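# Cap the LC fibre plug, lay it in cable ring

## Task

Seat the dust cap all the way onto the LC fibre jumper's plug. Then leave that plug resting flat inside one of the rings of the cable manager below the switch. Only the cap may ever contact the plug's exposed tips. The jumper's cord must not be kinked, crushed or bent sharply, and its far end must not be yanked. The robot must not fall or end up leaning. Nothing may be knocked over or moved out of the work area.

## Robot and tools

ROBOT. A LinearBot: a base that can drive in any direction, with a column about 1.7 m high. A carriage rides the column (lift_m) and holds two identical six-joint arms, each with a two-finger gripper. Arm bases sit about 0.57 m + lift_m above the floor, and some carriage parts hang roughly 0.15 m lower. A hand reaches 0.78 m from its shoulder but only about 0.38 m below its arm base. A hand is about 0.16 m long and 0.1 m wide (0.14 m opened); fingertips taper to about 5 mm thick and 20 mm wide. The wrist camera sticks out 0.11 m to one side of joint 6. Parked arm: joints 1-6 = 0, 0.05, 0.05, 1.45, 0, 0; parked, the robot is about 0.85 m wide and 0.65 m long. Cameras: carriage_camera (fixed, forward, tilted about 20 degrees down), left_wrist_camera and right_wrist_camera (looking out past the fingertips).

FRAMES. Base frame: metres, origin on the floor below the base centre, x forward, y left, z up. left_hand and right_hand are the midpoint between that hand's pads, in this frame, with quat_wxyz; the hand's z runs along the fingers and its y is the opening direction; a hand pointing straight up with joints 1, 5, 6 at 0 reads (1, 0, 0, 0). Hand readings drift from truth, mostly at long reach, and the real hand tends to be lower. base_odometry is in the frame the base had at scene start; it only counts wheel rotation (slip looks like travel); heading in rad, left positive, -3.142 to 3.142. Turns and long strafes can leave the heading a degree or two off.

move. One action per call; returns state plus images. Arguments:
- base: an object with exactly one key, an offset from where the base last reported itself: translate_m (forward +, -2 to 2 m), strafe_m (left +, -2 to 2 m) or rotate_rad (counter-clockwise +, -6.3 to 6.3 rad).
- joints: a single flat object for the lift and both arms, absolute targets by name. lift_m 0 to 1 m. Per arm (left_ and right_ alike): joint1_rad -2.617 to 3.054 (swing about vertical, 0 forward, + left); joint2_rad 0 to 3.141 (shoulder: 0 upper arm back and level, 1.57 up, 3.14 forward and level); joint3_rad 0 to 3.141 (elbow, 0 folded, 3.14 straight); joint4_rad -1.57 to 1.57 (wrist pitch, + lifts the fingertips); joint5_rad -1.57 to 1.57 (wrist yaw, + swings fingertips RIGHT); joint6_rad -2.094 to 2.094 (roll about the fingers, + clockwise seen from the forearm); gripper_m 0 to 0.093 m (pad gap). Done tolerances: lift ±0.004, j1 ±0.02, j2 ±0.105, j3 ±0.06, j4 ±0.04, j5 ±0.025, j6 ±0.02, gripper ±0.004.
- speeds: caps for this action only: translate_m and strafe_m 0.02-0.5 m/s, rotate_rad 0.05-1.57 rad/s, lift_m 0.08-0.25 m/s (top of each range is the default).
- min_time_s: 0.1-8 s, the shortest duration of each arm and gripper motion; it smooths arm paths.
- cameras: list of carriage_camera, left_wrist_camera, right_wrist_camera or all; [] for none; omitted means all.
An action runs at most 15 s; a base drive stops after 14 s (time_out). No action means just a state report. Unknown keys make the call invalid; out-of-range values get it refused. A refused call, or a stop that starts during a call or blocks it, cancels every later move, wait and finished_scene in the same reply; an invalid call does not.

wait: seconds 0-10 plus optional cameras; nothing new is commanded. zoom_image: camera and region [x0, y0, x1, y1] in pixels from the top-left, at most 504 by 504, only for a camera in the latest images. read_manual: section "licences" only. finished_scene: scene = the current scene's number; final, and later calls in that reply run in the next scene. The goal must hold without the robot.

RESULT LINES. pictures lists the image order (images may lag the state slightly). move: done, or the worst status. base_status/joint_status: done (base: wheels turned the full amount, slip or not), off_target (stopped short, may still push), contact_stop or time_out (target dropped, holding), not_followed (a built-in check refused an arm's targets because it would nearly touch itself or the other arm; grippers still move; it may keep retrying), limit_stop_at_motor_heat. on_its_own: uncommanded behaviour; 'held at' is a target. motor_effort: percent of maximum, + toward larger joint values, peak in brackets, readings quite inaccurate; drive_wheels sign is meaningless. A lift effort that keeps dropping as the carriage lowers means a hand is resting on something. Joint torques: per arm joint, offset and noisy; joints 1-3 wrap at ±28 N m. Motor temperatures: per arm, joints then gripper; MOTOR HOT at 75 °C; at 100 °C that arm goes limp and drops for 30-60 s or more (OVER-TEMPERATURE FAULT).

CAUTIONS. Omitted joints or base may keep pushing toward old targets. The scene keeps running while you think, and the robot holds its last command. Arms extended, loaded or pressing heat up; park them to cool. Arms have no contact stop and spring to target once free; keep them off each other entirely. Base contact stops can come late; a short drive of about 0.2 m back the way you came usually frees it. Never reverse under a table edge. High carriage, outstretched or loaded arms, pushing and sudden stops risk tipping; only the pictures reveal a lean. Arm moves of 0.1 m or more can stray a couple of centimetres from a straight line; small turns may not happen. Gripper readings: shut on nothing 0.000-0.003; gripping hard reads up to 0.005 below the part's width; just below the first-touch reading the grip is light, and 0.005 below it is full force, which crushes soft items. Open well above the reading to release. Avoid drops, releasing moving parts, slams and hard shoves; keep the cord slack and the plug's tips untouched.

Each tool is called after "Request:" as name(argument=value, ...) on one line, values as JSON.

## Session

Request:
move()

Scene clock: 0.00 s.
Joint torques (N m): no reading
Motor temperatures (°C): left_arm=[29 35 39 30 29 33 32] | right_arm=[31 35 36 30 31 30 33]
base_odometry: x=+0.000 y=+0.000 heading=+0.000
base_status: not commanded
joint_positions: lift_m=+0.300 left_joint1_rad=+0.003 left_joint2_rad=+0.028 left_joint3_rad=+0.066 left_joint4_rad=+1.405 left_joint5_rad=-0.009 left_joint6_rad=+0.044 left_gripper_m=+0.09396 right_joint1_rad=+0.019 right_joint2_rad=+0.033 right_joint3_rad=+0.043 right_joint4_rad=+1.494 right_joint5_rad=-0.026 right_joint6_rad=-0.017 right_gripper_m=+0.09396
joint_status: not commanded
motor_effort: lift_m=+35 drive_wheels=+3
left_hand: x=+0.2453 y=+0.3086 z=+1.2881 quat_wxyz=(+0.998, -0.003, +0.064, +0.024) (m; base frame)
right_hand: x=+0.2319 y=-0.3021 z=+1.2841 quat_wxyz=(+0.999, -0.014, +0.033, +0.001) (m; base frame)
pictures: carriage_camera, left_wrist_camera, right_wrist_camera
Images, in order (width x height): carriage_camera 896x504, left_wrist_camera 896x504, right_wrist_camera 896x504.

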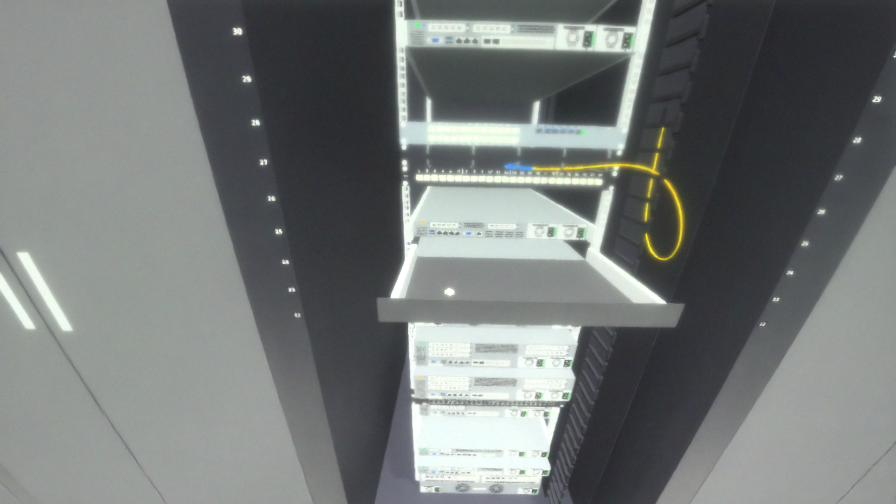

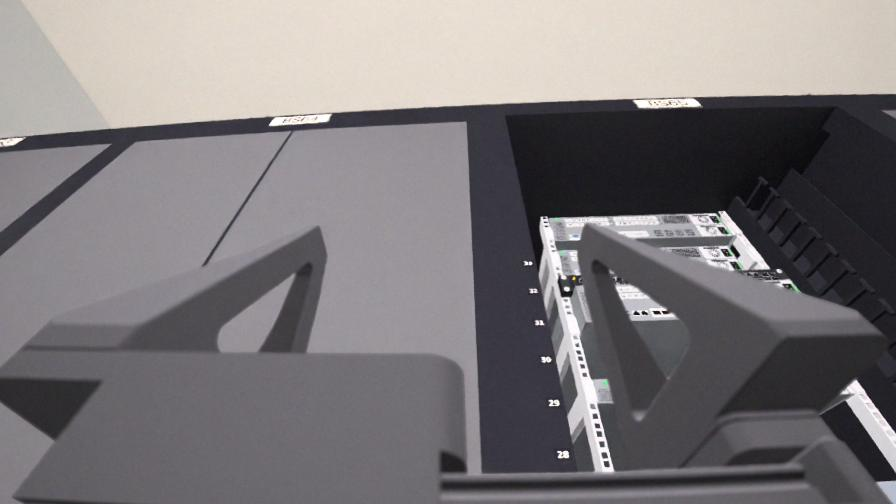

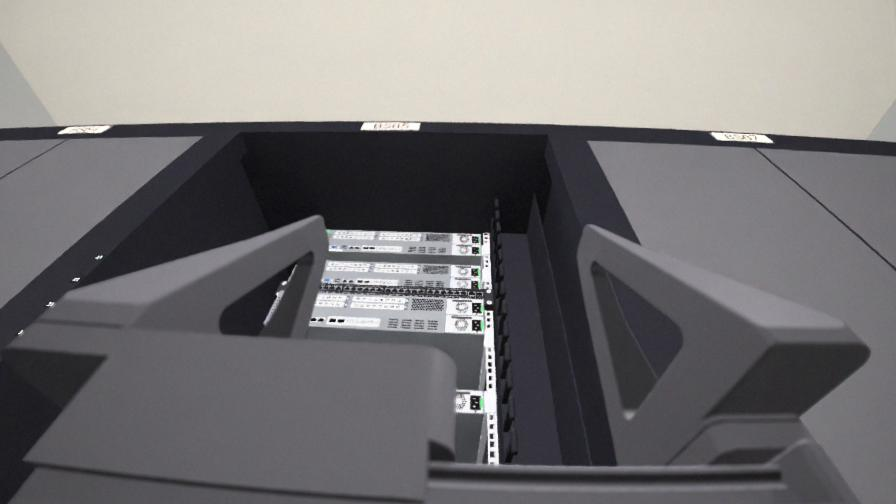

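Request:
zoom_image(camera="carriage_camera", region=[390, 110, 700, 280])

Request:
zoom_image(camera="carriage_camera", region=[400, 140, 620, 200])

Request:
zoom_image(camera="carriage_camera", region=[370, 270, 690, 330])

Scaled by 1.626 from the camera's 896x504 image, which has a finer 1280x720 frame.

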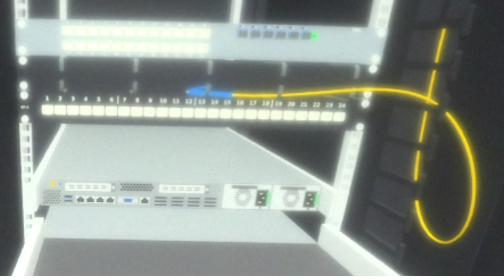

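Scaled by 2.291 from the camera's 896x504 image, which has a finer 1280x720 frame.

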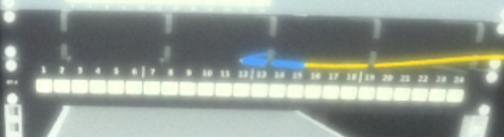

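Scaled by 1.575 from the camera's 896x504 image, which has a finer 1280x720 frame.

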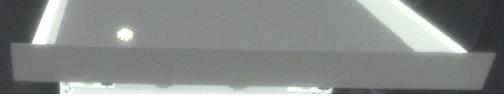

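Request:
move(base={"strafe_m": -0.15}, joints={"lift_m": 0.53}, speeds={"strafe_m": 0.2, "lift_m": 0.2}, cameras=["carriage_camera"])

Request:
zoom_image(camera="carriage_camera", region=[330, 170, 600, 420])

Scene clock: 49.17 s.
Joint torques (N m): left_arm=[0.05 3.7 6.52 -0.3 0.06 0.01] | right_arm=[-0.12 4.12 5.76 -0.37 -0.01 -0.11]
Motor temperatures (°C): left_arm=[29 36 41 30 29 33 32] | right_arm=[31 36 37 30 31 30 33]
move: done
base_odometry: x=+0.000 y=-0.150 heading=+0.001
base_status: done
joint_positions: lift_m=+0.530 left_joint1_rad=+0.003 left_joint2_rad=+0.028 left_joint3_rad=+0.066 left_joint4_rad=+1.405 left_joint5_rad=-0.009 left_joint6_rad=+0.044 left_gripper_m=+0.09396 right_joint1_rad=+0.019 right_joint2_rad=+0.033 right_joint3_rad=+0.043 right_joint4_rad=+1.494 right_joint5_rad=-0.026 right_joint6_rad=-0.017 right_gripper_m=+0.09396
joint_status: all done
motor_effort: lift_m=+35(43) drive_wheels=-2(11)
left_hand: x=+0.2453 y=+0.3086 z=+1.5181 quat_wxyz=(+0.998, -0.003, +0.064, +0.024) (m; base frame)
right_hand: x=+0.2319 y=-0.3021 z=+1.5140 quat_wxyz=(+0.999, -0.014, +0.033, +0.002) (m; base frame)
pictures: carriage_camera
Images, in order (width x height): carriage_camera 896x504.

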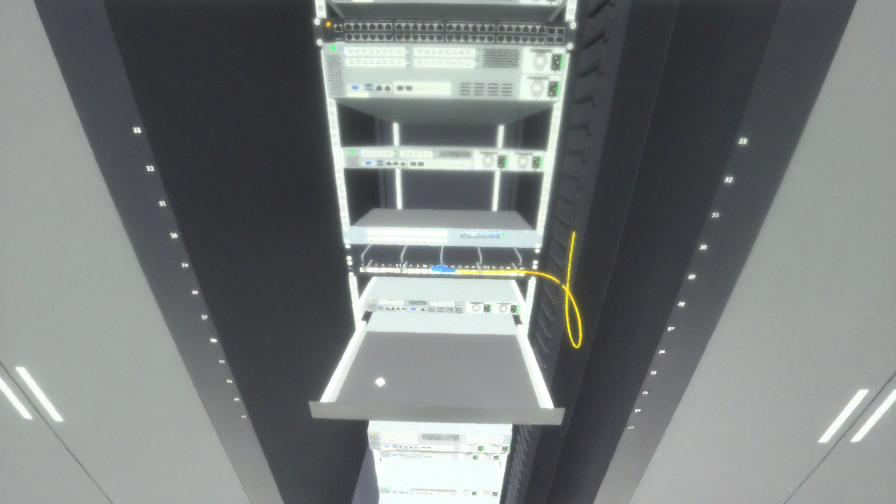

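Scaled by 1.867 from the camera's 896x504 image, which has a finer 1280x720 frame.

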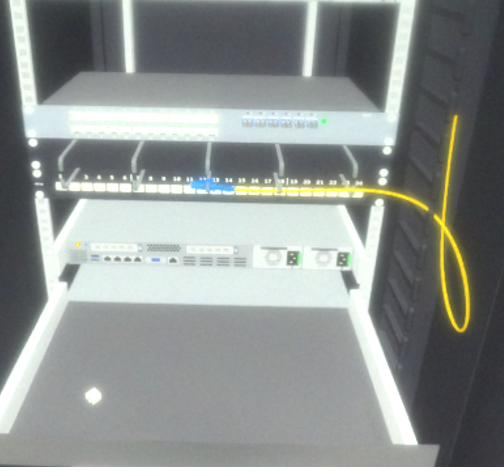

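Request:
move(base={"rotate_rad": -0.027}, cameras=[])

Request:
move(base={"translate_m": 0.04}, speeds={"translate_m": 0.1}, cameras=[])

Request:
move(base={"strafe_m": 0.03}, speeds={"strafe_m": 0.1}, cameras=["carriage_camera"])

Request:
zoom_image(camera="carriage_camera", region=[330, 230, 630, 330])

Request:
zoom_image(camera="carriage_camera", region=[280, 350, 600, 450])

Scene clock: 162.10 s.
Joint torques (N m): left_arm=[0.08 3.69 6.49 -0.31 0.08 0.02] | right_arm=[-0.12 4.1 5.75 -0.37 0.01 -0.11]
Motor temperatures (°C): left_arm=[29 36 43 30 29 33 32] | right_arm=[31 36 39 30 31 30 33]
move: done
base_odometry: x=+0.000 y=-0.150 heading=-0.026
base_status: done
joint_positions: lift_m=+0.530 left_joint1_rad=+0.003 left_joint2_rad=+0.028 left_joint3_rad=+0.066 left_joint4_rad=+1.405 left_joint5_rad=-0.009 left_joint6_rad=+0.044 left_gripper_m=+0.09396 right_joint1_rad=+0.019 right_joint2_rad=+0.033 right_joint3_rad=+0.043 right_joint4_rad=+1.493 right_joint5_rad=-0.026 right_joint6_rad=-0.017 right_gripper_m=+0.09396
joint_status: not commanded
motor_effort: lift_m=+35(35) drive_wheels=-3(9)
left_hand: x=+0.2452 y=+0.3086 z=+1.5181 quat_wxyz=(+0.998, -0.003, +0.064, +0.024) (m; base frame)
right_hand: x=+0.2320 y=-0.3021 z=+1.5140 quat_wxyz=(+0.999, -0.014, +0.033, +0.002) (m; base frame)
pictures: none
No camera images: "cameras" was empty.

Scene clock: 163.30 s.
Joint torques (N m): left_arm=[0.06 3.7 6.53 -0.28 0.07 0.01] | right_arm=[-0.12 4.11 5.79 -0.36 0.02 -0.11]
Motor temperatures (°C): left_arm=[29 36 43 30 29 33 32] | right_arm=[31 36 39 30 31 30 33]
move: done
base_odometry: x=+0.040 y=-0.151 heading=-0.026
base_status: done
joint_positions: lift_m=+0.530 left_joint1_rad=+0.003 left_joint2_rad=+0.028 left_joint3_rad=+0.066 left_joint4_rad=+1.404 left_joint5_rad=-0.009 left_joint6_rad=+0.044 left_gripper_m=+0.09396 right_joint1_rad=+0.019 right_joint2_rad=+0.033 right_joint3_rad=+0.043 right_joint4_rad=+1.492 right_joint5_rad=-0.026 right_joint6_rad=-0.017 right_gripper_m=+0.09396
joint_status: not commanded
motor_effort: lift_m=+35(35) drive_wheels=+1(11)
left_hand: x=+0.2455 y=+0.3086 z=+1.5181 quat_wxyz=(+0.998, -0.003, +0.064, +0.024) (m; base frame)
right_hand: x=+0.2323 y=-0.3021 z=+1.5140 quat_wxyz=(+0.999, -0.014, +0.034, +0.002) (m; base frame)
pictures: none
No camera images: "cameras" was empty.

Scene clock: 164.30 s.
Joint torques (N m): left_arm=[0.09 3.7 6.5 -0.3 0.07 0.02] | right_arm=[-0.09 4.1 5.72 -0.36 0.01 -0.11]
Motor temperatures (°C): left_arm=[29 36 43 30 29 33 32] | right_arm=[31 36 39 30 31 30 33]
move: done
base_odometry: x=+0.041 y=-0.121 heading=-0.026
base_status: done
joint_positions: lift_m=+0.530 left_joint1_rad=+0.003 left_joint2_rad=+0.028 left_joint3_rad=+0.066 left_joint4_rad=+1.404 left_joint5_rad=-0.009 left_joint6_rad=+0.044 left_gripper_m=+0.09396 right_joint1_rad=+0.018 right_joint2_rad=+0.033 right_joint3_rad=+0.043 right_joint4_rad=+1.492 right_joint5_rad=-0.026 right_joint6_rad=-0.017 right_gripper_m=+0.09396
joint_status: not commanded
motor_effort: lift_m=+35(35) drive_wheels=-3(10)
left_hand: x=+0.2455 y=+0.3086 z=+1.5181 quat_wxyz=(+0.998, -0.003, +0.064, +0.024) (m; base frame)
right_hand: x=+0.2323 y=-0.3021 z=+1.5140 quat_wxyz=(+0.999, -0.014, +0.034, +0.001) (m; base frame)
pictures: carriage_camera
Images, in order (width x height): carriage_camera 896x504.

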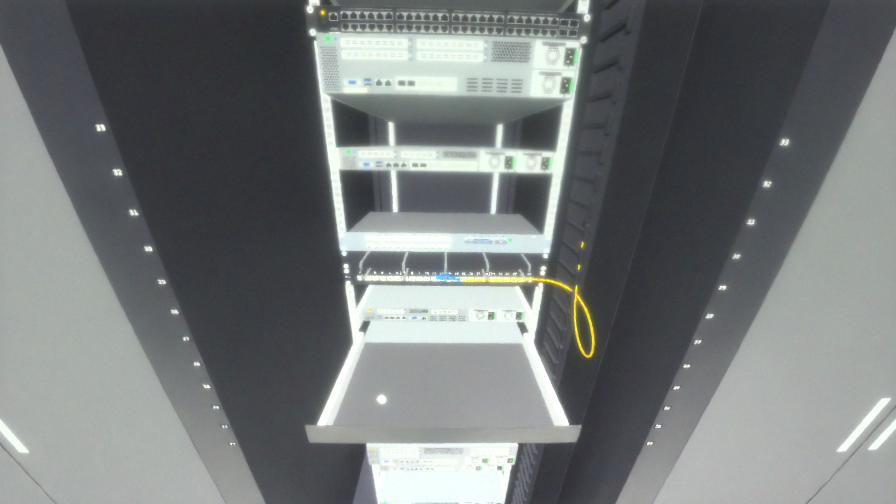

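Scaled by 1.680 from the camera's 896x504 image, which has a finer 1280x720 frame.

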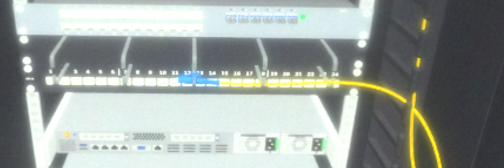

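Scaled by 1.575 from the camera's 896x504 image, which has a finer 1280x720 frame.

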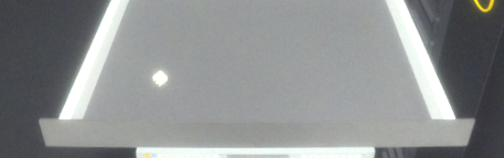

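Request:
move(joints={"right_joint1_rad": 0.3, "right_joint2_rad": 1.0, "right_joint3_rad": 0.4, "right_joint4_rad": 0.6, "right_joint5_rad": 0.2, "right_joint6_rad": -1.2, "right_gripper_m": 0.03}, min_time_s=1.5, cameras=[])

Request:
move(joints={"right_joint1_rad": 0.87, "right_joint2_rad": 1.86, "right_joint3_rad": 0.698, "right_joint4_rad": 1.169, "right_joint5_rad": 0.69, "right_joint6_rad": -1.58}, min_time_s=2.0, cameras=["right_wrist_camera", "carriage_camera"])

Scene clock: 250.97 s.
Joint torques (N m): left_arm=[0.06 3.7 6.5 -0.29 0.06 0] | right_arm=[0.54 -2.04 10 2.5 0.11 -0.13]
Motor temperatures (°C): left_arm=[29 36 43 30 29 33 32] | right_arm=[31 36 40 31 31 30 33]
move: done
base_odometry: x=+0.041 y=-0.121 heading=-0.026
base_status: not commanded
joint_positions: lift_m=+0.530 left_joint1_rad=+0.003 left_joint2_rad=+0.028 left_joint3_rad=+0.066 left_joint4_rad=+1.404 left_joint5_rad=-0.009 left_joint6_rad=+0.044 left_gripper_m=+0.09396 right_joint1_rad=+0.294 right_joint2_rad=+0.994 right_joint3_rad=+0.373 right_joint4_rad=+0.618 right_joint5_rad=+0.189 right_joint6_rad=-1.188 right_gripper_m=+0.03013
joint_status: all done
motor_effort: lift_m=+35(35) drive_wheels=+4(6)
left_hand: x=+0.2455 y=+0.3086 z=+1.5181 quat_wxyz=(+0.998, -0.003, +0.064, +0.024) (m; base frame)
right_hand: x=+0.5626 y=-0.2356 z=+1.3242 quat_wxyz=(+0.605, -0.427, +0.565, -0.364) (m; base frame)
pictures: none
No camera images: "cameras" was empty.

Scene clock: 253.27 s.
Joint torques (N m): left_arm=[0.08 3.67 6.54 -0.3 0.06 0.02] | right_arm=[0.47 -7.49 7.32 2.57 0.11 -0.13]
Motor temperatures (°C): left_arm=[29 36 43 30 29 33 32] | right_arm=[31 36 40 31 31 30 33]
move: done
base_odometry: x=+0.041 y=-0.121 heading=-0.026
base_status: not commanded
joint_positions: lift_m=+0.530 left_joint1_rad=+0.003 left_joint2_rad=+0.028 left_joint3_rad=+0.066 left_joint4_rad=+1.404 left_joint5_rad=-0.009 left_joint6_rad=+0.044 left_gripper_m=+0.09396 right_joint1_rad=+0.865 right_joint2_rad=+1.847 right_joint3_rad=+0.678 right_joint4_rad=+1.166 right_joint5_rad=+0.678 right_joint6_rad=-1.568 right_gripper_m=+0.03013
joint_status: all done
motor_effort: lift_m=+35(35) drive_wheels=+1(8)
left_hand: x=+0.2455 y=+0.3086 z=+1.5181 quat_wxyz=(+0.998, -0.003, +0.064, +0.024) (m; base frame)
right_hand: x=+0.5897 y=-0.0337 z=+1.2489 quat_wxyz=(+0.544, -0.545, +0.452, -0.450) (m; base frame)
pictures: carriage_camera, right_wrist_camera
Images, in order (width x height): carriage_camera 896x504, right_wrist_camera 896x504.

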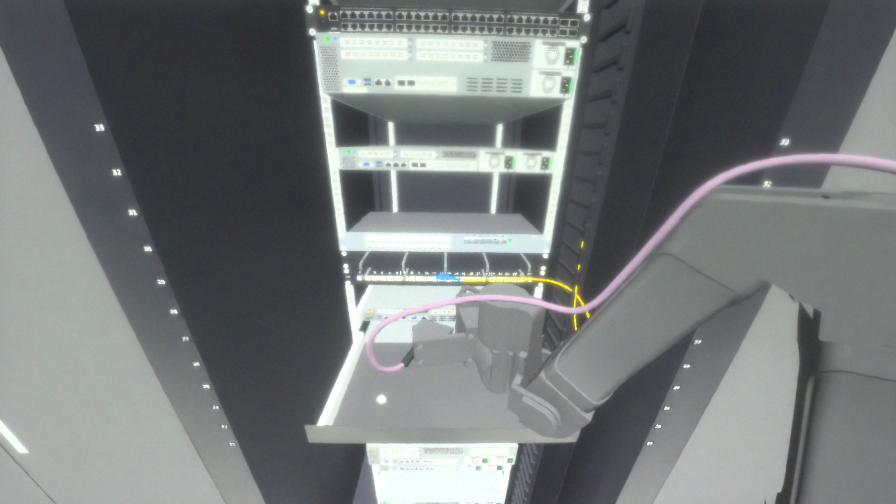

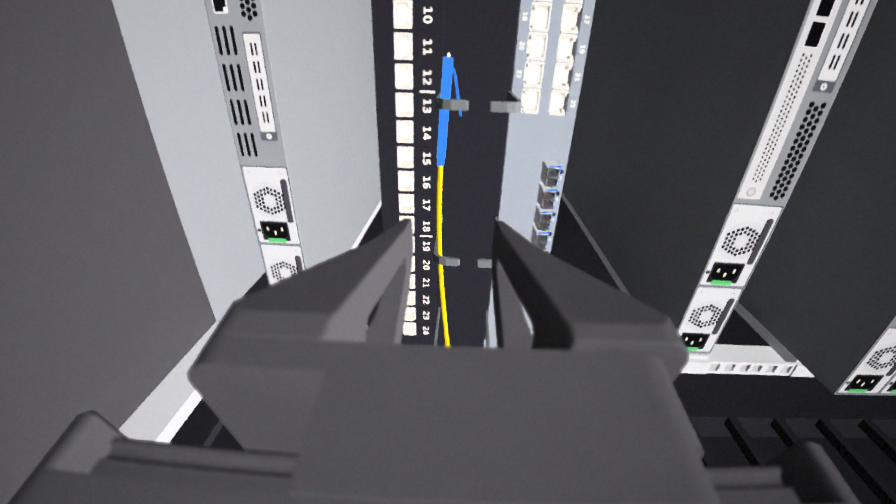

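Request:
move(base={"translate_m": 0.005}, joints={"lift_m": 0.52}, speeds={"translate_m": 0.05, "lift_m": 0.1}, cameras=["right_wrist_camera"])

Request:
zoom_image(camera="right_wrist_camera", region=[380, 30, 540, 280])

Scene clock: 276.73 s.
Joint torques (N m): left_arm=[0.05 3.67 6.53 -0.27 0.07 0.01] | right_arm=[0.23 -8.12 6.86 2.49 0.08 -0.12]
Motor temperatures (°C): left_arm=[29 36 43 30 29 33 32] | right_arm=[31 37 41 37 31 30 33]
move: done
base_odometry: x=+0.046 y=-0.121 heading=-0.026
base_status: done
joint_positions: lift_m=+0.520 left_joint1_rad=+0.003 left_joint2_rad=+0.028 left_joint3_rad=+0.066 left_joint4_rad=+1.403 left_joint5_rad=-0.009 left_joint6_rad=+0.044 left_gripper_m=+0.09396 right_joint1_rad=+0.867 right_joint2_rad=+1.853 right_joint3_rad=+0.683 right_joint4_rad=+1.174 right_joint5_rad=+0.683 right_joint6_rad=-1.570 right_gripper_m=+0.03013
joint_status: all done
motor_effort: lift_m=+35(36) drive_wheels=-2(7)
left_hand: x=+0.2457 y=+0.3086 z=+1.5081 quat_wxyz=(+0.998, -0.003, +0.065, +0.024) (m; base frame)
right_hand: x=+0.5902 y=-0.0327 z=+1.2399 quat_wxyz=(+0.545, -0.542, +0.452, -0.452) (m; base frame)
pictures: right_wrist_camera
Images, in order (width x height): right_wrist_camera 896x504.

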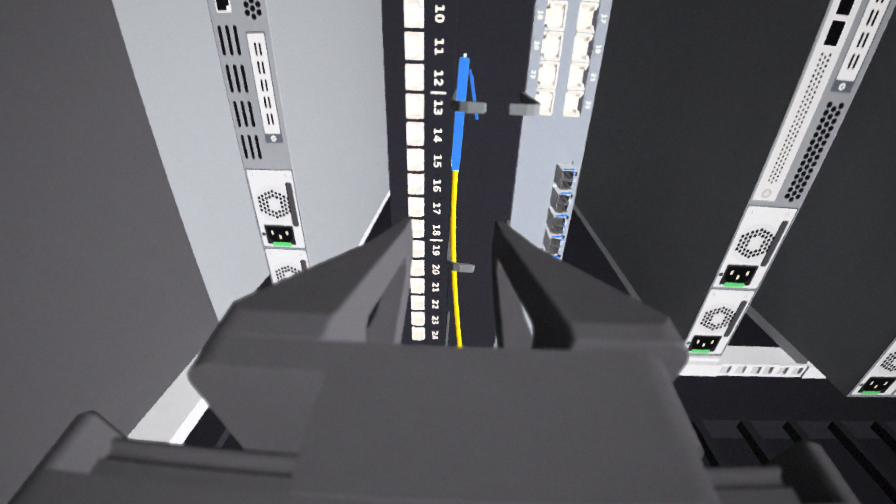

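Scaled by 2.016 from the camera's 896x504 image, which has a finer 1280x720 frame.

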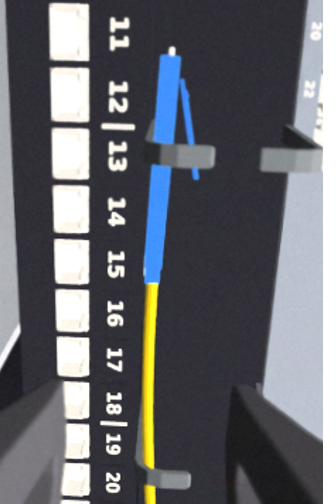

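Request:
move(cameras=["carriage_camera", "right_wrist_camera"])

Scene clock: 319.53 s.
Joint torques (N m): left_arm=[0.06 3.71 6.5 -0.28 0.07 0.02] | right_arm=[0.28 -8.09 6.84 2.48 0.08 -0.12]
Motor temperatures (°C): left_arm=[29 36 43 30 29 33 32] | right_arm=[31 40 41 42 31 30 33]
base_odometry: x=+0.046 y=-0.121 heading=-0.026
base_status: done
joint_positions: lift_m=+0.520 left_joint1_rad=+0.003 left_joint2_rad=+0.028 left_joint3_rad=+0.066 left_joint4_rad=+1.403 left_joint5_rad=-0.009 left_joint6_rad=+0.044 left_gripper_m=+0.09396 right_joint1_rad=+0.867 right_joint2_rad=+1.853 right_joint3_rad=+0.683 right_joint4_rad=+1.174 right_joint5_rad=+0.683 right_joint6_rad=-1.570 right_gripper_m=+0.03013
joint_status: all done
motor_effort: lift_m=+35(36) drive_wheels=+2(7)
left_hand: x=+0.2457 y=+0.3086 z=+1.5081 quat_wxyz=(+0.998, -0.003, +0.065, +0.024) (m; base frame)
right_hand: x=+0.5902 y=-0.0327 z=+1.2399 quat_wxyz=(+0.545, -0.542, +0.452, -0.452) (m; base frame)
pictures: carriage_camera, right_wrist_camera
Images, in order (width x height): carriage_camera 896x504, right_wrist_camera 896x504.

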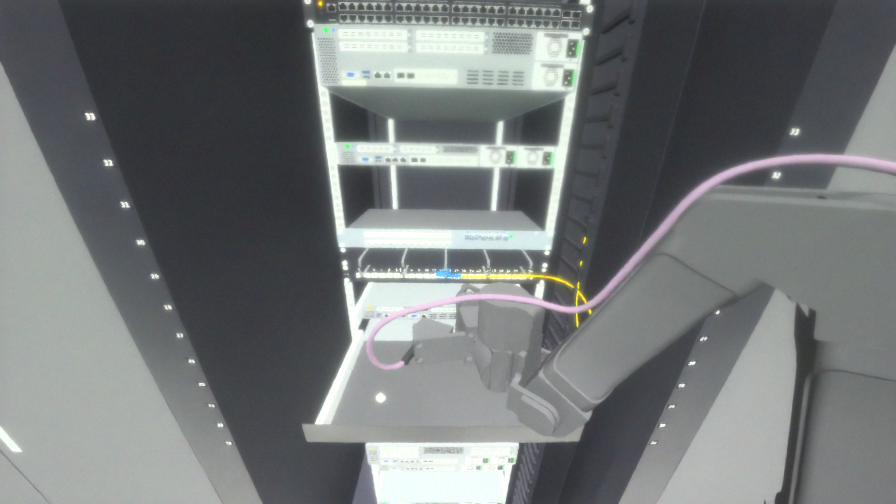

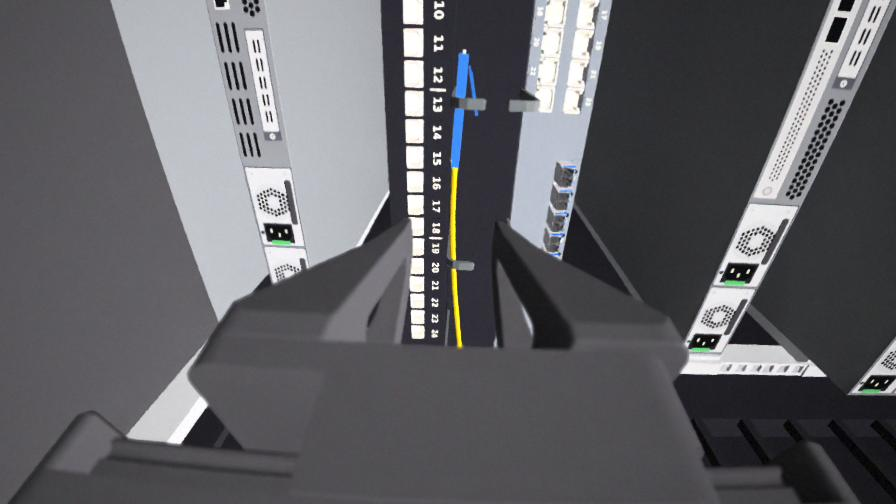

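Request:
zoom_image(camera="right_wrist_camera", region=[380, 30, 560, 200])

Request:
zoom_image(camera="carriage_camera", region=[340, 360, 420, 430])

Scaled by 2.800 from the camera's 896x504 image, which has a finer 1280x720 frame.

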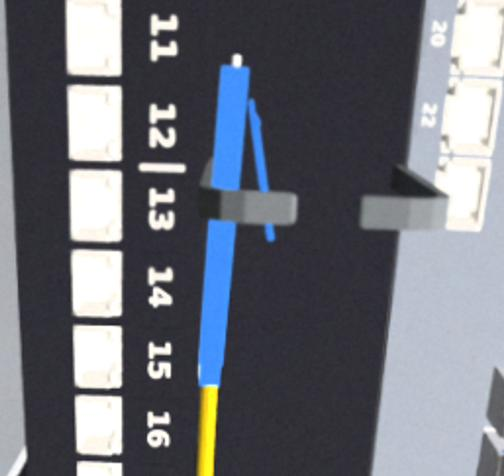

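Scaled by 6.300 from the camera's 896x504 image, which has a finer 1280x720 frame.

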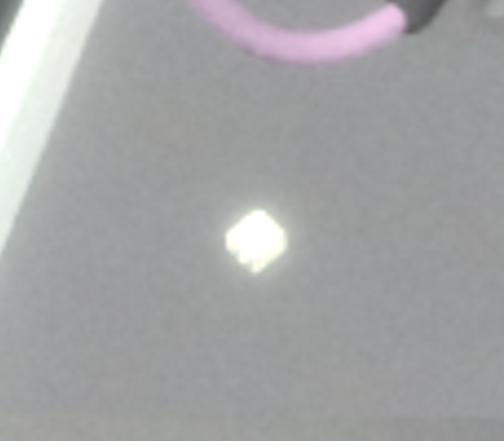

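Request:
move(joints={"right_joint1_rad": 0.3, "right_joint2_rad": 1.0, "right_joint3_rad": 0.4, "right_joint4_rad": 0.6, "right_joint5_rad": 0.2, "right_joint6_rad": -1.2, "left_joint1_rad": -0.1, "left_joint2_rad": 1.0, "left_joint3_rad": 0.65, "left_joint4_rad": 0.35, "left_joint5_rad": 0.1, "left_joint6_rad": 0.5, "left_gripper_m": 0.05}, min_time_s=1.5, cameras=[])

Request:
move(joints={"left_joint1_rad": -0.2356, "left_joint2_rad": 1.924, "left_joint3_rad": 1.22, "left_joint4_rad": -0.732, "left_joint5_rad": 0.508, "left_joint6_rad": 1.3, "left_gripper_m": 0.03}, min_time_s=1.8, cameras=["left_wrist_camera"])

Scene clock: 363.67 s.
Joint torques (N m): left_arm=[-0.59 -1.83 12 2.01 0.2 0.08] | right_arm=[-0.58 -3.6 6.43 2.47 -0.11 0.1]
Motor temperatures (°C): left_arm=[29 36 44 30 29 33 32] | right_arm=[31 40 41 45 31 30 33]
move: done
base_odometry: x=+0.046 y=-0.121 heading=-0.026
base_status: not commanded
joint_positions: lift_m=+0.520 left_joint1_rad=-0.092 left_joint2_rad=+0.994 left_joint3_rad=+0.610 left_joint4_rad=+0.360 left_joint5_rad=+0.087 left_joint6_rad=+0.488 left_gripper_m=+0.05013 right_joint1_rad=+0.305 right_joint2_rad=+1.009 right_joint3_rad=+0.415 right_joint4_rad=+0.618 right_joint5_rad=+0.212 right_joint6_rad=-1.210 right_gripper_m=+0.03013
joint_status: all done
motor_effort: lift_m=+35(35) drive_wheels=+2(5)
left_hand: x=+0.5831 y=+0.2581 z=+1.3671 quat_wxyz=(+0.691, +0.233, +0.676, +0.107) (m; base frame)
right_hand: x=+0.5675 y=-0.2338 z=+1.3291 quat_wxyz=(+0.607, -0.423, +0.557, -0.377) (m; base frame)
pictures: none
No camera images: "cameras" was empty.

Scene clock: 365.90 s.
Joint torques (N m): left_arm=[-0.58 -7.15 9.31 0.32 0.5 0.11] | right_arm=[-0.59 -3.62 6.42 2.5 -0.1 0.09]
Motor temperatures (°C): left_arm=[29 36 44 30 29 33 32] | right_arm=[31 40 41 45 31 30 33]
move: done
base_odometry: x=+0.046 y=-0.121 heading=-0.026
base_status: not commanded
joint_positions: lift_m=+0.520 left_joint1_rad=-0.228 left_joint2_rad=+1.912 left_joint3_rad=+1.188 left_joint4_rad=-0.719 left_joint5_rad=+0.494 left_joint6_rad=+1.288 left_gripper_m=+0.03013 right_joint1_rad=+0.305 right_joint2_rad=+1.009 right_joint3_rad=+0.415 right_joint4_rad=+0.614 right_joint5_rad=+0.209 right_joint6_rad=-1.209 right_gripper_m=+0.03013
joint_status: all done
motor_effort: lift_m=+35(35) drive_wheels=+2(8)
left_hand: x=+0.5480 y=+0.1462 z=+1.0955 quat_wxyz=(+0.177, +0.676, +0.692, -0.179) (m; base frame)
right_hand: x=+0.5675 y=-0.2334 z=+1.3282 quat_wxyz=(+0.607, -0.424, +0.557, -0.376) (m; base frame)
pictures: left_wrist_camera
Images, in order (width x height): left_wrist_camera 896x504.

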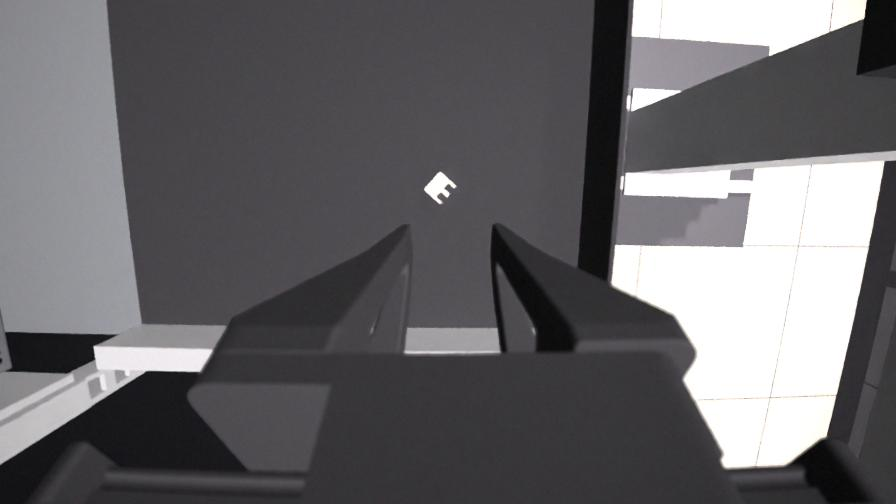

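Request:
zoom_image(camera="left_wrist_camera", region=[405, 155, 475, 220])

Scaled by 7.200 from the camera's 896x504 image, which has a finer 1280x720 frame.

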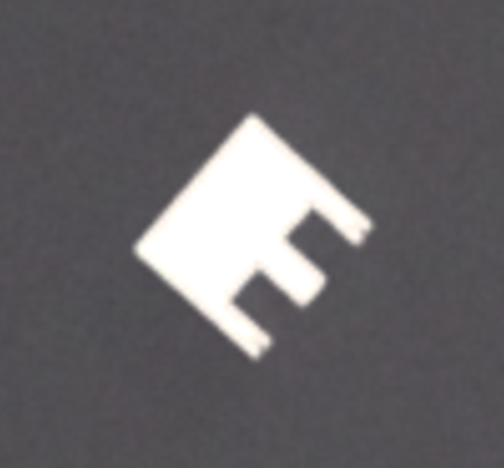

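Request:
move(joints={"left_joint1_rad": -0.497, "left_joint2_rad": 2.127, "left_joint3_rad": 1.441, "left_joint4_rad": -0.88, "left_joint5_rad": -0.011, "left_joint6_rad": 0.211, "left_gripper_m": 0.03}, min_time_s=1.8, cameras=["left_wrist_camera"])

Scene clock: 513.90 s.
Joint torques (N m): left_arm=[-0.62 -8.34 9.13 0.11 -0.06 -0.09] | right_arm=[-0.57 -3.62 6.43 2.5 -0.1 0.08]
Motor temperatures (°C): left_arm=[29 42 49 30 30 33 32] | right_arm=[31 36 43 51 31 30 33]
move: done
base_odometry: x=+0.046 y=-0.121 heading=-0.026
base_status: not commanded
joint_positions: lift_m=+0.520 left_joint1_rad=-0.489 left_joint2_rad=+2.112 left_joint3_rad=+1.410 left_joint4_rad=-0.867 left_joint5_rad=+0.003 left_joint6_rad=+0.223 left_gripper_m=+0.03013 right_joint1_rad=+0.305 right_joint2_rad=+1.009 right_joint3_rad=+0.415 right_joint4_rad=+0.614 right_joint5_rad=+0.209 right_joint6_rad=-1.209 right_gripper_m=+0.03013
joint_status: all done
motor_effort: lift_m=+35(35) drive_wheels=+4(7)
left_hand: x=+0.5524 y=+0.1269 z=+1.0555 quat_wxyz=(+0.001, +0.349, +0.937, -0.001) (m; base frame)
right_hand: x=+0.5675 y=-0.2334 z=+1.3282 quat_wxyz=(+0.607, -0.424, +0.557, -0.376) (m; base frame)
pictures: left_wrist_camera
Images, in order (width x height): left_wrist_camera 896x504.

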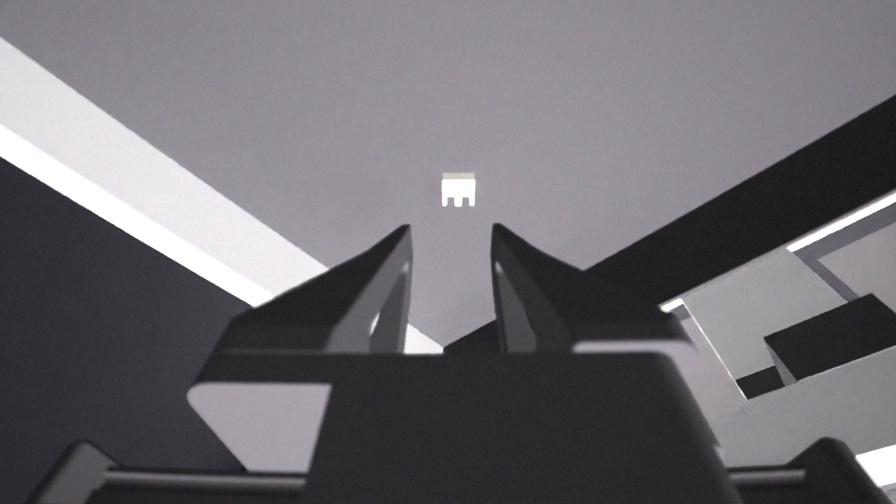

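Request:
zoom_image(camera="left_wrist_camera", region=[396, 155, 516, 255])

Scaled by 4.200 from the camera's 896x504 image, which has a finer 1280x720 frame.

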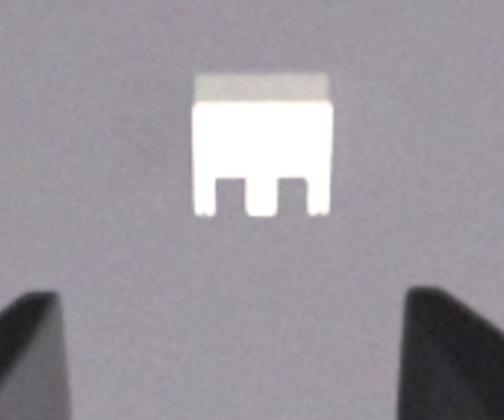

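Request:
move(joints={"left_joint1_rad": -0.5035, "lift_m": 0.505}, speeds={"lift_m": 0.08}, cameras=["left_wrist_camera"])

Request:
zoom_image(camera="left_wrist_camera", region=[380, 160, 530, 285])

Scene clock: 562.73 s.
Joint torques (N m): left_arm=[-0.5 -8.98 8.58 0.15 -0.03 -0.08] | right_arm=[-0.57 -3.44 6.78 2.58 -0.1 0.08]
Motor temperatures (°C): left_arm=[29 47 54 30 29 33 32] | right_arm=[31 36 43 52 31 30 33]
move: done
base_odometry: x=+0.046 y=-0.121 heading=-0.026
base_status: not commanded
joint_positions: lift_m=+0.505 left_joint1_rad=-0.497 left_joint2_rad=+2.119 left_joint3_rad=+1.416 left_joint4_rad=-0.871 left_joint5_rad=+0.000 left_joint6_rad=+0.221 left_gripper_m=+0.03013 right_joint1_rad=+0.305 right_joint2_rad=+1.007 right_joint3_rad=+0.410 right_joint4_rad=+0.608 right_joint5_rad=+0.209 right_joint6_rad=-1.209 right_gripper_m=+0.03013
joint_status: all done
motor_effort: lift_m=+34(35) drive_wheels=+1(5)
left_hand: x=+0.5515 y=+0.1247 z=+1.0394 quat_wxyz=(-0.002, +0.351, +0.936, +0.000) (m; base frame)
right_hand: x=+0.5669 y=-0.2336 z=+1.3106 quat_wxyz=(+0.604, -0.426, +0.559, -0.375) (m; base frame)
pictures: left_wrist_camera
Images, in order (width x height): left_wrist_camera 896x504.

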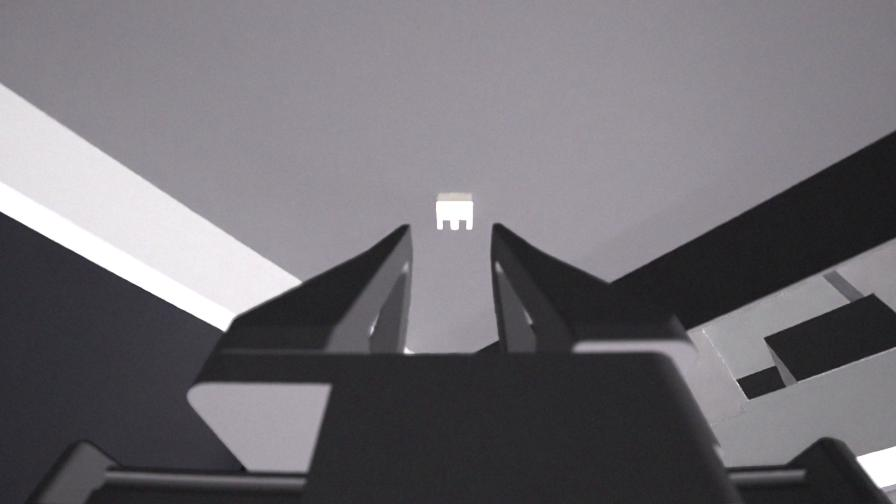

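Scaled by 3.360 from the camera's 896x504 image, which has a finer 1280x720 frame.

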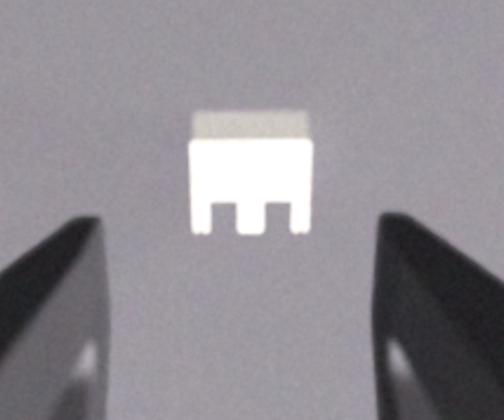

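Request:
move(joints={"lift_m": 0.500}, speeds={"lift_m": 0.08}, cameras=[])

Request:
move(joints={"lift_m": 0.496}, speeds={"lift_m": 0.08}, cameras=["left_wrist_camera"])

Request:
zoom_image(camera="left_wrist_camera", region=[380, 160, 530, 285])

Scene clock: 586.00 s.
Joint torques (N m): left_arm=[-0.53 -9.22 8.38 0.17 -0.03 -0.09] | right_arm=[-0.57 -3.34 6.93 2.59 -0.1 0.08]
Motor temperatures (°C): left_arm=[29 48 54 30 29 33 32] | right_arm=[31 36 44 52 31 30 33]
move: done
base_odometry: x=+0.046 y=-0.121 heading=-0.026
base_status: not commanded
joint_positions: lift_m=+0.500 left_joint1_rad=-0.497 left_joint2_rad=+2.122 left_joint3_rad=+1.418 left_joint4_rad=-0.874 left_joint5_rad=+0.000 left_joint6_rad=+0.221 left_gripper_m=+0.03013 right_joint1_rad=+0.305 right_joint2_rad=+1.006 right_joint3_rad=+0.409 right_joint4_rad=+0.607 right_joint5_rad=+0.209 right_joint6_rad=-1.209 right_gripper_m=+0.03013
joint_status: all done
motor_effort: lift_m=+34(36) drive_wheels=+2(6)
left_hand: x=+0.5512 y=+0.1249 z=+1.0339 quat_wxyz=(-0.003, +0.351, +0.936, +0.000) (m; base frame)
right_hand: x=+0.5667 y=-0.2337 z=+1.3047 quat_wxyz=(+0.604, -0.427, +0.560, -0.375) (m; base frame)
pictures: none
No camera images: "cameras" was empty.

Scene clock: 586.40 s.
Joint torques (N m): left_arm=[-0.54 -9.33 8.21 0.19 -0.03 -0.09] | right_arm=[-0.58 -3.25 6.99 2.59 -0.09 0.08]
Motor temperatures (°C): left_arm=[29 48 53 30 29 33 32] | right_arm=[31 36 44 52 31 30 33]
move: done
base_odometry: x=+0.046 y=-0.121 heading=-0.026
base_status: not commanded
joint_positions: lift_m=+0.496 left_joint1_rad=-0.497 left_joint2_rad=+2.124 left_joint3_rad=+1.419 left_joint4_rad=-0.877 left_joint5_rad=+0.000 left_joint6_rad=+0.221 left_gripper_m=+0.03013 right_joint1_rad=+0.305 right_joint2_rad=+1.005 right_joint3_rad=+0.408 right_joint4_rad=+0.607 right_joint5_rad=+0.209 right_joint6_rad=-1.208 right_gripper_m=+0.03013
joint_status: all done
motor_effort: lift_m=+34(35) drive_wheels=+1(4)
left_hand: x=+0.5508 y=+0.1252 z=+1.0294 quat_wxyz=(-0.005, +0.351, +0.936, +0.001) (m; base frame)
right_hand: x=+0.5665 y=-0.2337 z=+1.3004 quat_wxyz=(+0.604, -0.427, +0.560, -0.374) (m; base frame)
pictures: left_wrist_camera
Images, in order (width x height): left_wrist_camera 896x504.

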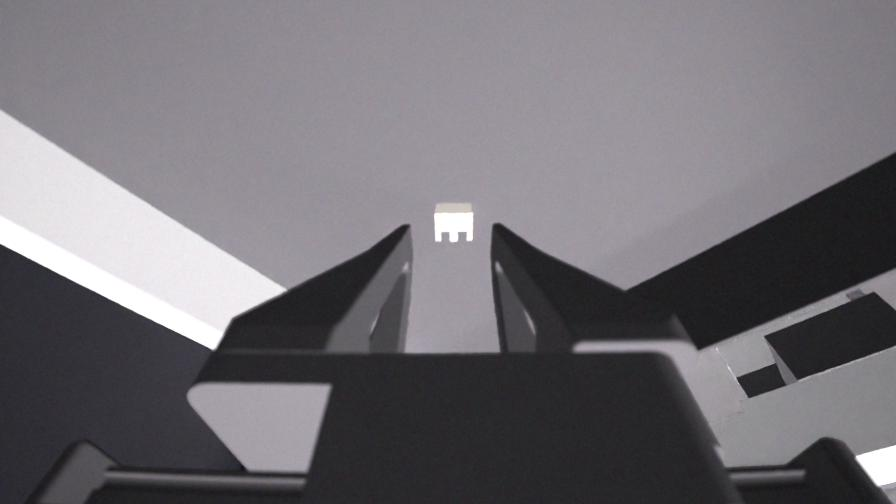

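Scaled by 3.360 from the camera's 896x504 image, which has a finer 1280x720 frame.

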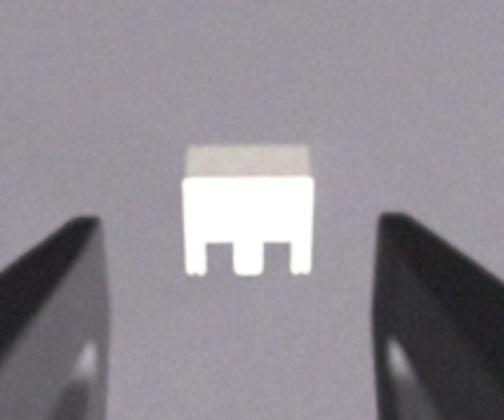

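Request:
move(joints={"lift_m": 0.493}, speeds={"lift_m": 0.08}, cameras=[])

Request:
move(joints={"lift_m": 0.490}, speeds={"lift_m": 0.08}, cameras=["left_wrist_camera"])

Request:
zoom_image(camera="left_wrist_camera", region=[380, 160, 530, 285])

Scene clock: 618.30 s.
Joint torques (N m): left_arm=[-0.55 -9.51 8.25 0.2 -0.03 -0.09] | right_arm=[-0.57 -3.18 7.01 2.61 -0.1 0.08]
Motor temperatures (°C): left_arm=[29 50 51 30 29 33 32] | right_arm=[31 36 43 52 31 30 33]
move: done
base_odometry: x=+0.046 y=-0.121 heading=-0.026
base_status: not commanded
joint_positions: lift_m=+0.493 left_joint1_rad=-0.497 left_joint2_rad=+2.126 left_joint3_rad=+1.419 left_joint4_rad=-0.879 left_joint5_rad=+0.000 left_joint6_rad=+0.221 left_gripper_m=+0.03013 right_joint1_rad=+0.305 right_joint2_rad=+1.005 right_joint3_rad=+0.408 right_joint4_rad=+0.605 right_joint5_rad=+0.209 right_joint6_rad=-1.208 right_gripper_m=+0.03013
joint_status: all done
motor_effort: lift_m=+34(35) drive_wheels=+1(7)
left_hand: x=+0.5502 y=+0.1255 z=+1.0258 quat_wxyz=(-0.007, +0.351, +0.936, +0.001) (m; base frame)
right_hand: x=+0.5665 y=-0.2337 z=+1.2971 quat_wxyz=(+0.603, -0.427, +0.560, -0.374) (m; base frame)
pictures: none
No camera images: "cameras" was empty.

Scene clock: 618.70 s.
Joint torques (N m): left_arm=[-0.49 -9.65 8.23 0.21 -0.03 -0.08] | right_arm=[-0.57 -3.23 7.04 2.61 -0.1 0.08]
Motor temperatures (°C): left_arm=[29 50 51 30 29 33 32] | right_arm=[31 36 43 52 31 30 33]
move: done
base_odometry: x=+0.046 y=-0.121 heading=-0.026
base_status: not commanded
joint_positions: lift_m=+0.490 left_joint1_rad=-0.497 left_joint2_rad=+2.127 left_joint3_rad=+1.419 left_joint4_rad=-0.880 left_joint5_rad=-0.001 left_joint6_rad=+0.221 left_gripper_m=+0.03013 right_joint1_rad=+0.305 right_joint2_rad=+1.005 right_joint3_rad=+0.408 right_joint4_rad=+0.605 right_joint5_rad=+0.209 right_joint6_rad=-1.208 right_gripper_m=+0.03013
joint_status: all done
motor_effort: lift_m=+34(34) drive_wheels=+1(6)
left_hand: x=+0.5498 y=+0.1258 z=+1.0224 quat_wxyz=(-0.008, +0.351, +0.936, +0.002) (m; base frame)
right_hand: x=+0.5664 y=-0.2338 z=+1.2941 quat_wxyz=(+0.603, -0.427, +0.560, -0.374) (m; base frame)
pictures: left_wrist_camera
Images, in order (width x height): left_wrist_camera 896x504.

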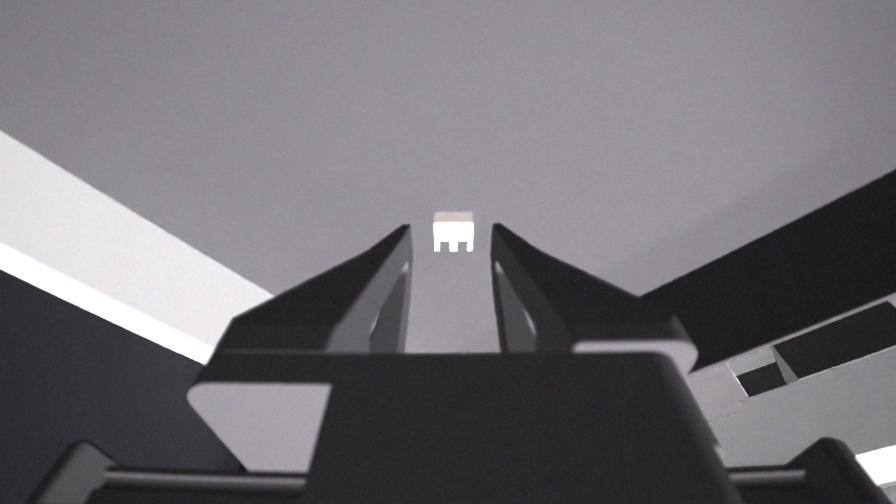

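Scaled by 3.360 from the camera's 896x504 image, which has a finer 1280x720 frame.

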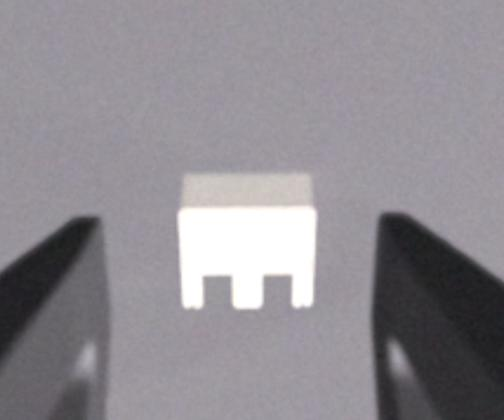

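Request:
move(joints={"lift_m": 0.488}, speeds={"lift_m": 0.08}, cameras=[])

Request:
move(joints={"lift_m": 0.486}, speeds={"lift_m": 0.08}, cameras=[])

Request:
wait(seconds=0.2, cameras=["left_wrist_camera"])

Request:
zoom_image(camera="left_wrist_camera", region=[380, 160, 530, 285])

Scene clock: 637.13 s.
Joint torques (N m): left_arm=[-0.53 -9.69 8.21 0.21 -0.03 -0.08] | right_arm=[-0.58 -3.25 7.05 2.6 -0.1 0.07]
Motor temperatures (°C): left_arm=[29 48 51 30 29 33 32] | right_arm=[31 36 43 52 31 30 33]
move: done
base_odometry: x=+0.046 y=-0.121 heading=-0.026
base_status: not commanded
joint_positions: lift_m=+0.488 left_joint1_rad=-0.497 left_joint2_rad=+2.127 left_joint3_rad=+1.420 left_joint4_rad=-0.880 left_joint5_rad=-0.001 left_joint6_rad=+0.221 left_gripper_m=+0.03013 right_joint1_rad=+0.305 right_joint2_rad=+1.005 right_joint3_rad=+0.408 right_joint4_rad=+0.606 right_joint5_rad=+0.209 right_joint6_rad=-1.208 right_gripper_m=+0.03013
joint_status: all done
motor_effort: lift_m=+33(34) drive_wheels=+0(4)
left_hand: x=+0.5501 y=+0.1257 z=+1.0206 quat_wxyz=(-0.008, +0.351, +0.936, +0.001) (m; base frame)
right_hand: x=+0.5664 y=-0.2338 z=+1.2924 quat_wxyz=(+0.603, -0.427, +0.560, -0.374) (m; base frame)
pictures: none
No camera images: "cameras" was empty.

Scene clock: 637.53 s.
Joint torques (N m): left_arm=[-0.53 -9.63 7.75 0.29 -0.02 -0.08] | right_arm=[-0.55 -3.25 7.01 2.59 -0.1 0.08]
Motor temperatures (°C): left_arm=[29 48 51 30 29 33 32] | right_arm=[31 36 43 52 31 30 33]
move: done
base_odometry: x=+0.046 y=-0.121 heading=-0.026
base_status: not commanded
joint_positions: lift_m=+0.486 left_joint1_rad=-0.497 left_joint2_rad=+2.127 left_joint3_rad=+1.425 left_joint4_rad=-0.886 left_joint5_rad=-0.001 left_joint6_rad=+0.221 left_gripper_m=+0.03013 right_joint1_rad=+0.305 right_joint2_rad=+1.005 right_joint3_rad=+0.408 right_joint4_rad=+0.607 right_joint5_rad=+0.209 right_joint6_rad=-1.208 right_gripper_m=+0.03013
joint_status: all done
motor_effort: lift_m=+32(33) drive_wheels=+1(3)
left_hand: x=+0.5502 y=+0.1256 z=+1.0198 quat_wxyz=(-0.009, +0.351, +0.936, +0.002) (m; base frame)
right_hand: x=+0.5664 y=-0.2338 z=+1.2906 quat_wxyz=(+0.604, -0.427, +0.560, -0.374) (m; base frame)
pictures: none
No camera images: "cameras" was empty.

Scene clock: 637.73 s.
Joint torques (N m): left_arm=[-0.54 -9.66 7.75 0.29 -0.02 -0.09] | right_arm=[-0.57 -3.21 7.02 2.6 -0.1 0.08]
Motor temperatures (°C): left_arm=[29 48 51 30 29 33 32] | right_arm=[31 36 43 52 31 30 33]
base_odometry: x=+0.046 y=-0.121 heading=-0.026
base_status: not commanded
joint_positions: lift_m=+0.486 left_joint1_rad=-0.497 left_joint2_rad=+2.127 left_joint3_rad=+1.425 left_joint4_rad=-0.886 left_joint5_rad=-0.001 left_joint6_rad=+0.221 left_gripper_m=+0.03013 right_joint1_rad=+0.305 right_joint2_rad=+1.005 right_joint3_rad=+0.408 right_joint4_rad=+0.607 right_joint5_rad=+0.209 right_joint6_rad=-1.208 right_gripper_m=+0.03013
joint_status: all done
motor_effort: lift_m=+32(33) drive_wheels=+0(3)
left_hand: x=+0.5502 y=+0.1256 z=+1.0198 quat_wxyz=(-0.009, +0.351, +0.936, +0.002) (m; base frame)
right_hand: x=+0.5664 y=-0.2338 z=+1.2906 quat_wxyz=(+0.604, -0.427, +0.560, -0.374) (m; base frame)
wait: 0.20 s; no rest
pictures: left_wrist_camera
Images, in order (width x height): left_wrist_camera 896x504.

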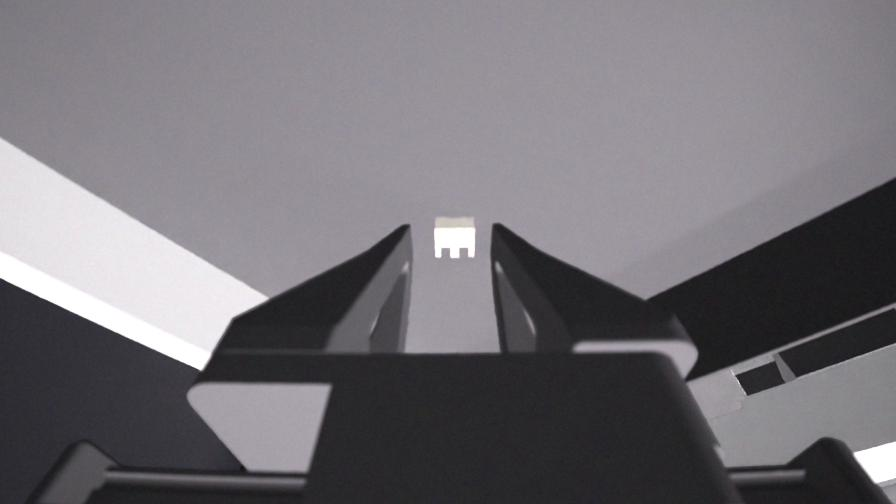

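Scaled by 3.360 from the camera's 896x504 image, which has a finer 1280x720 frame.

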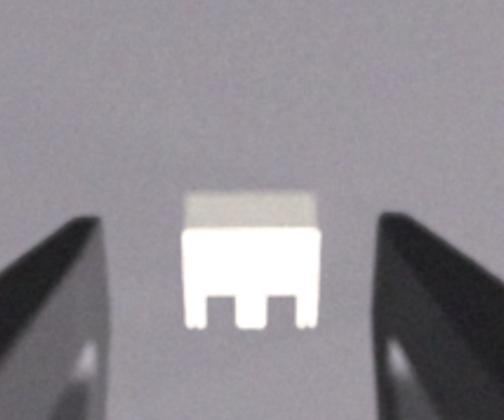

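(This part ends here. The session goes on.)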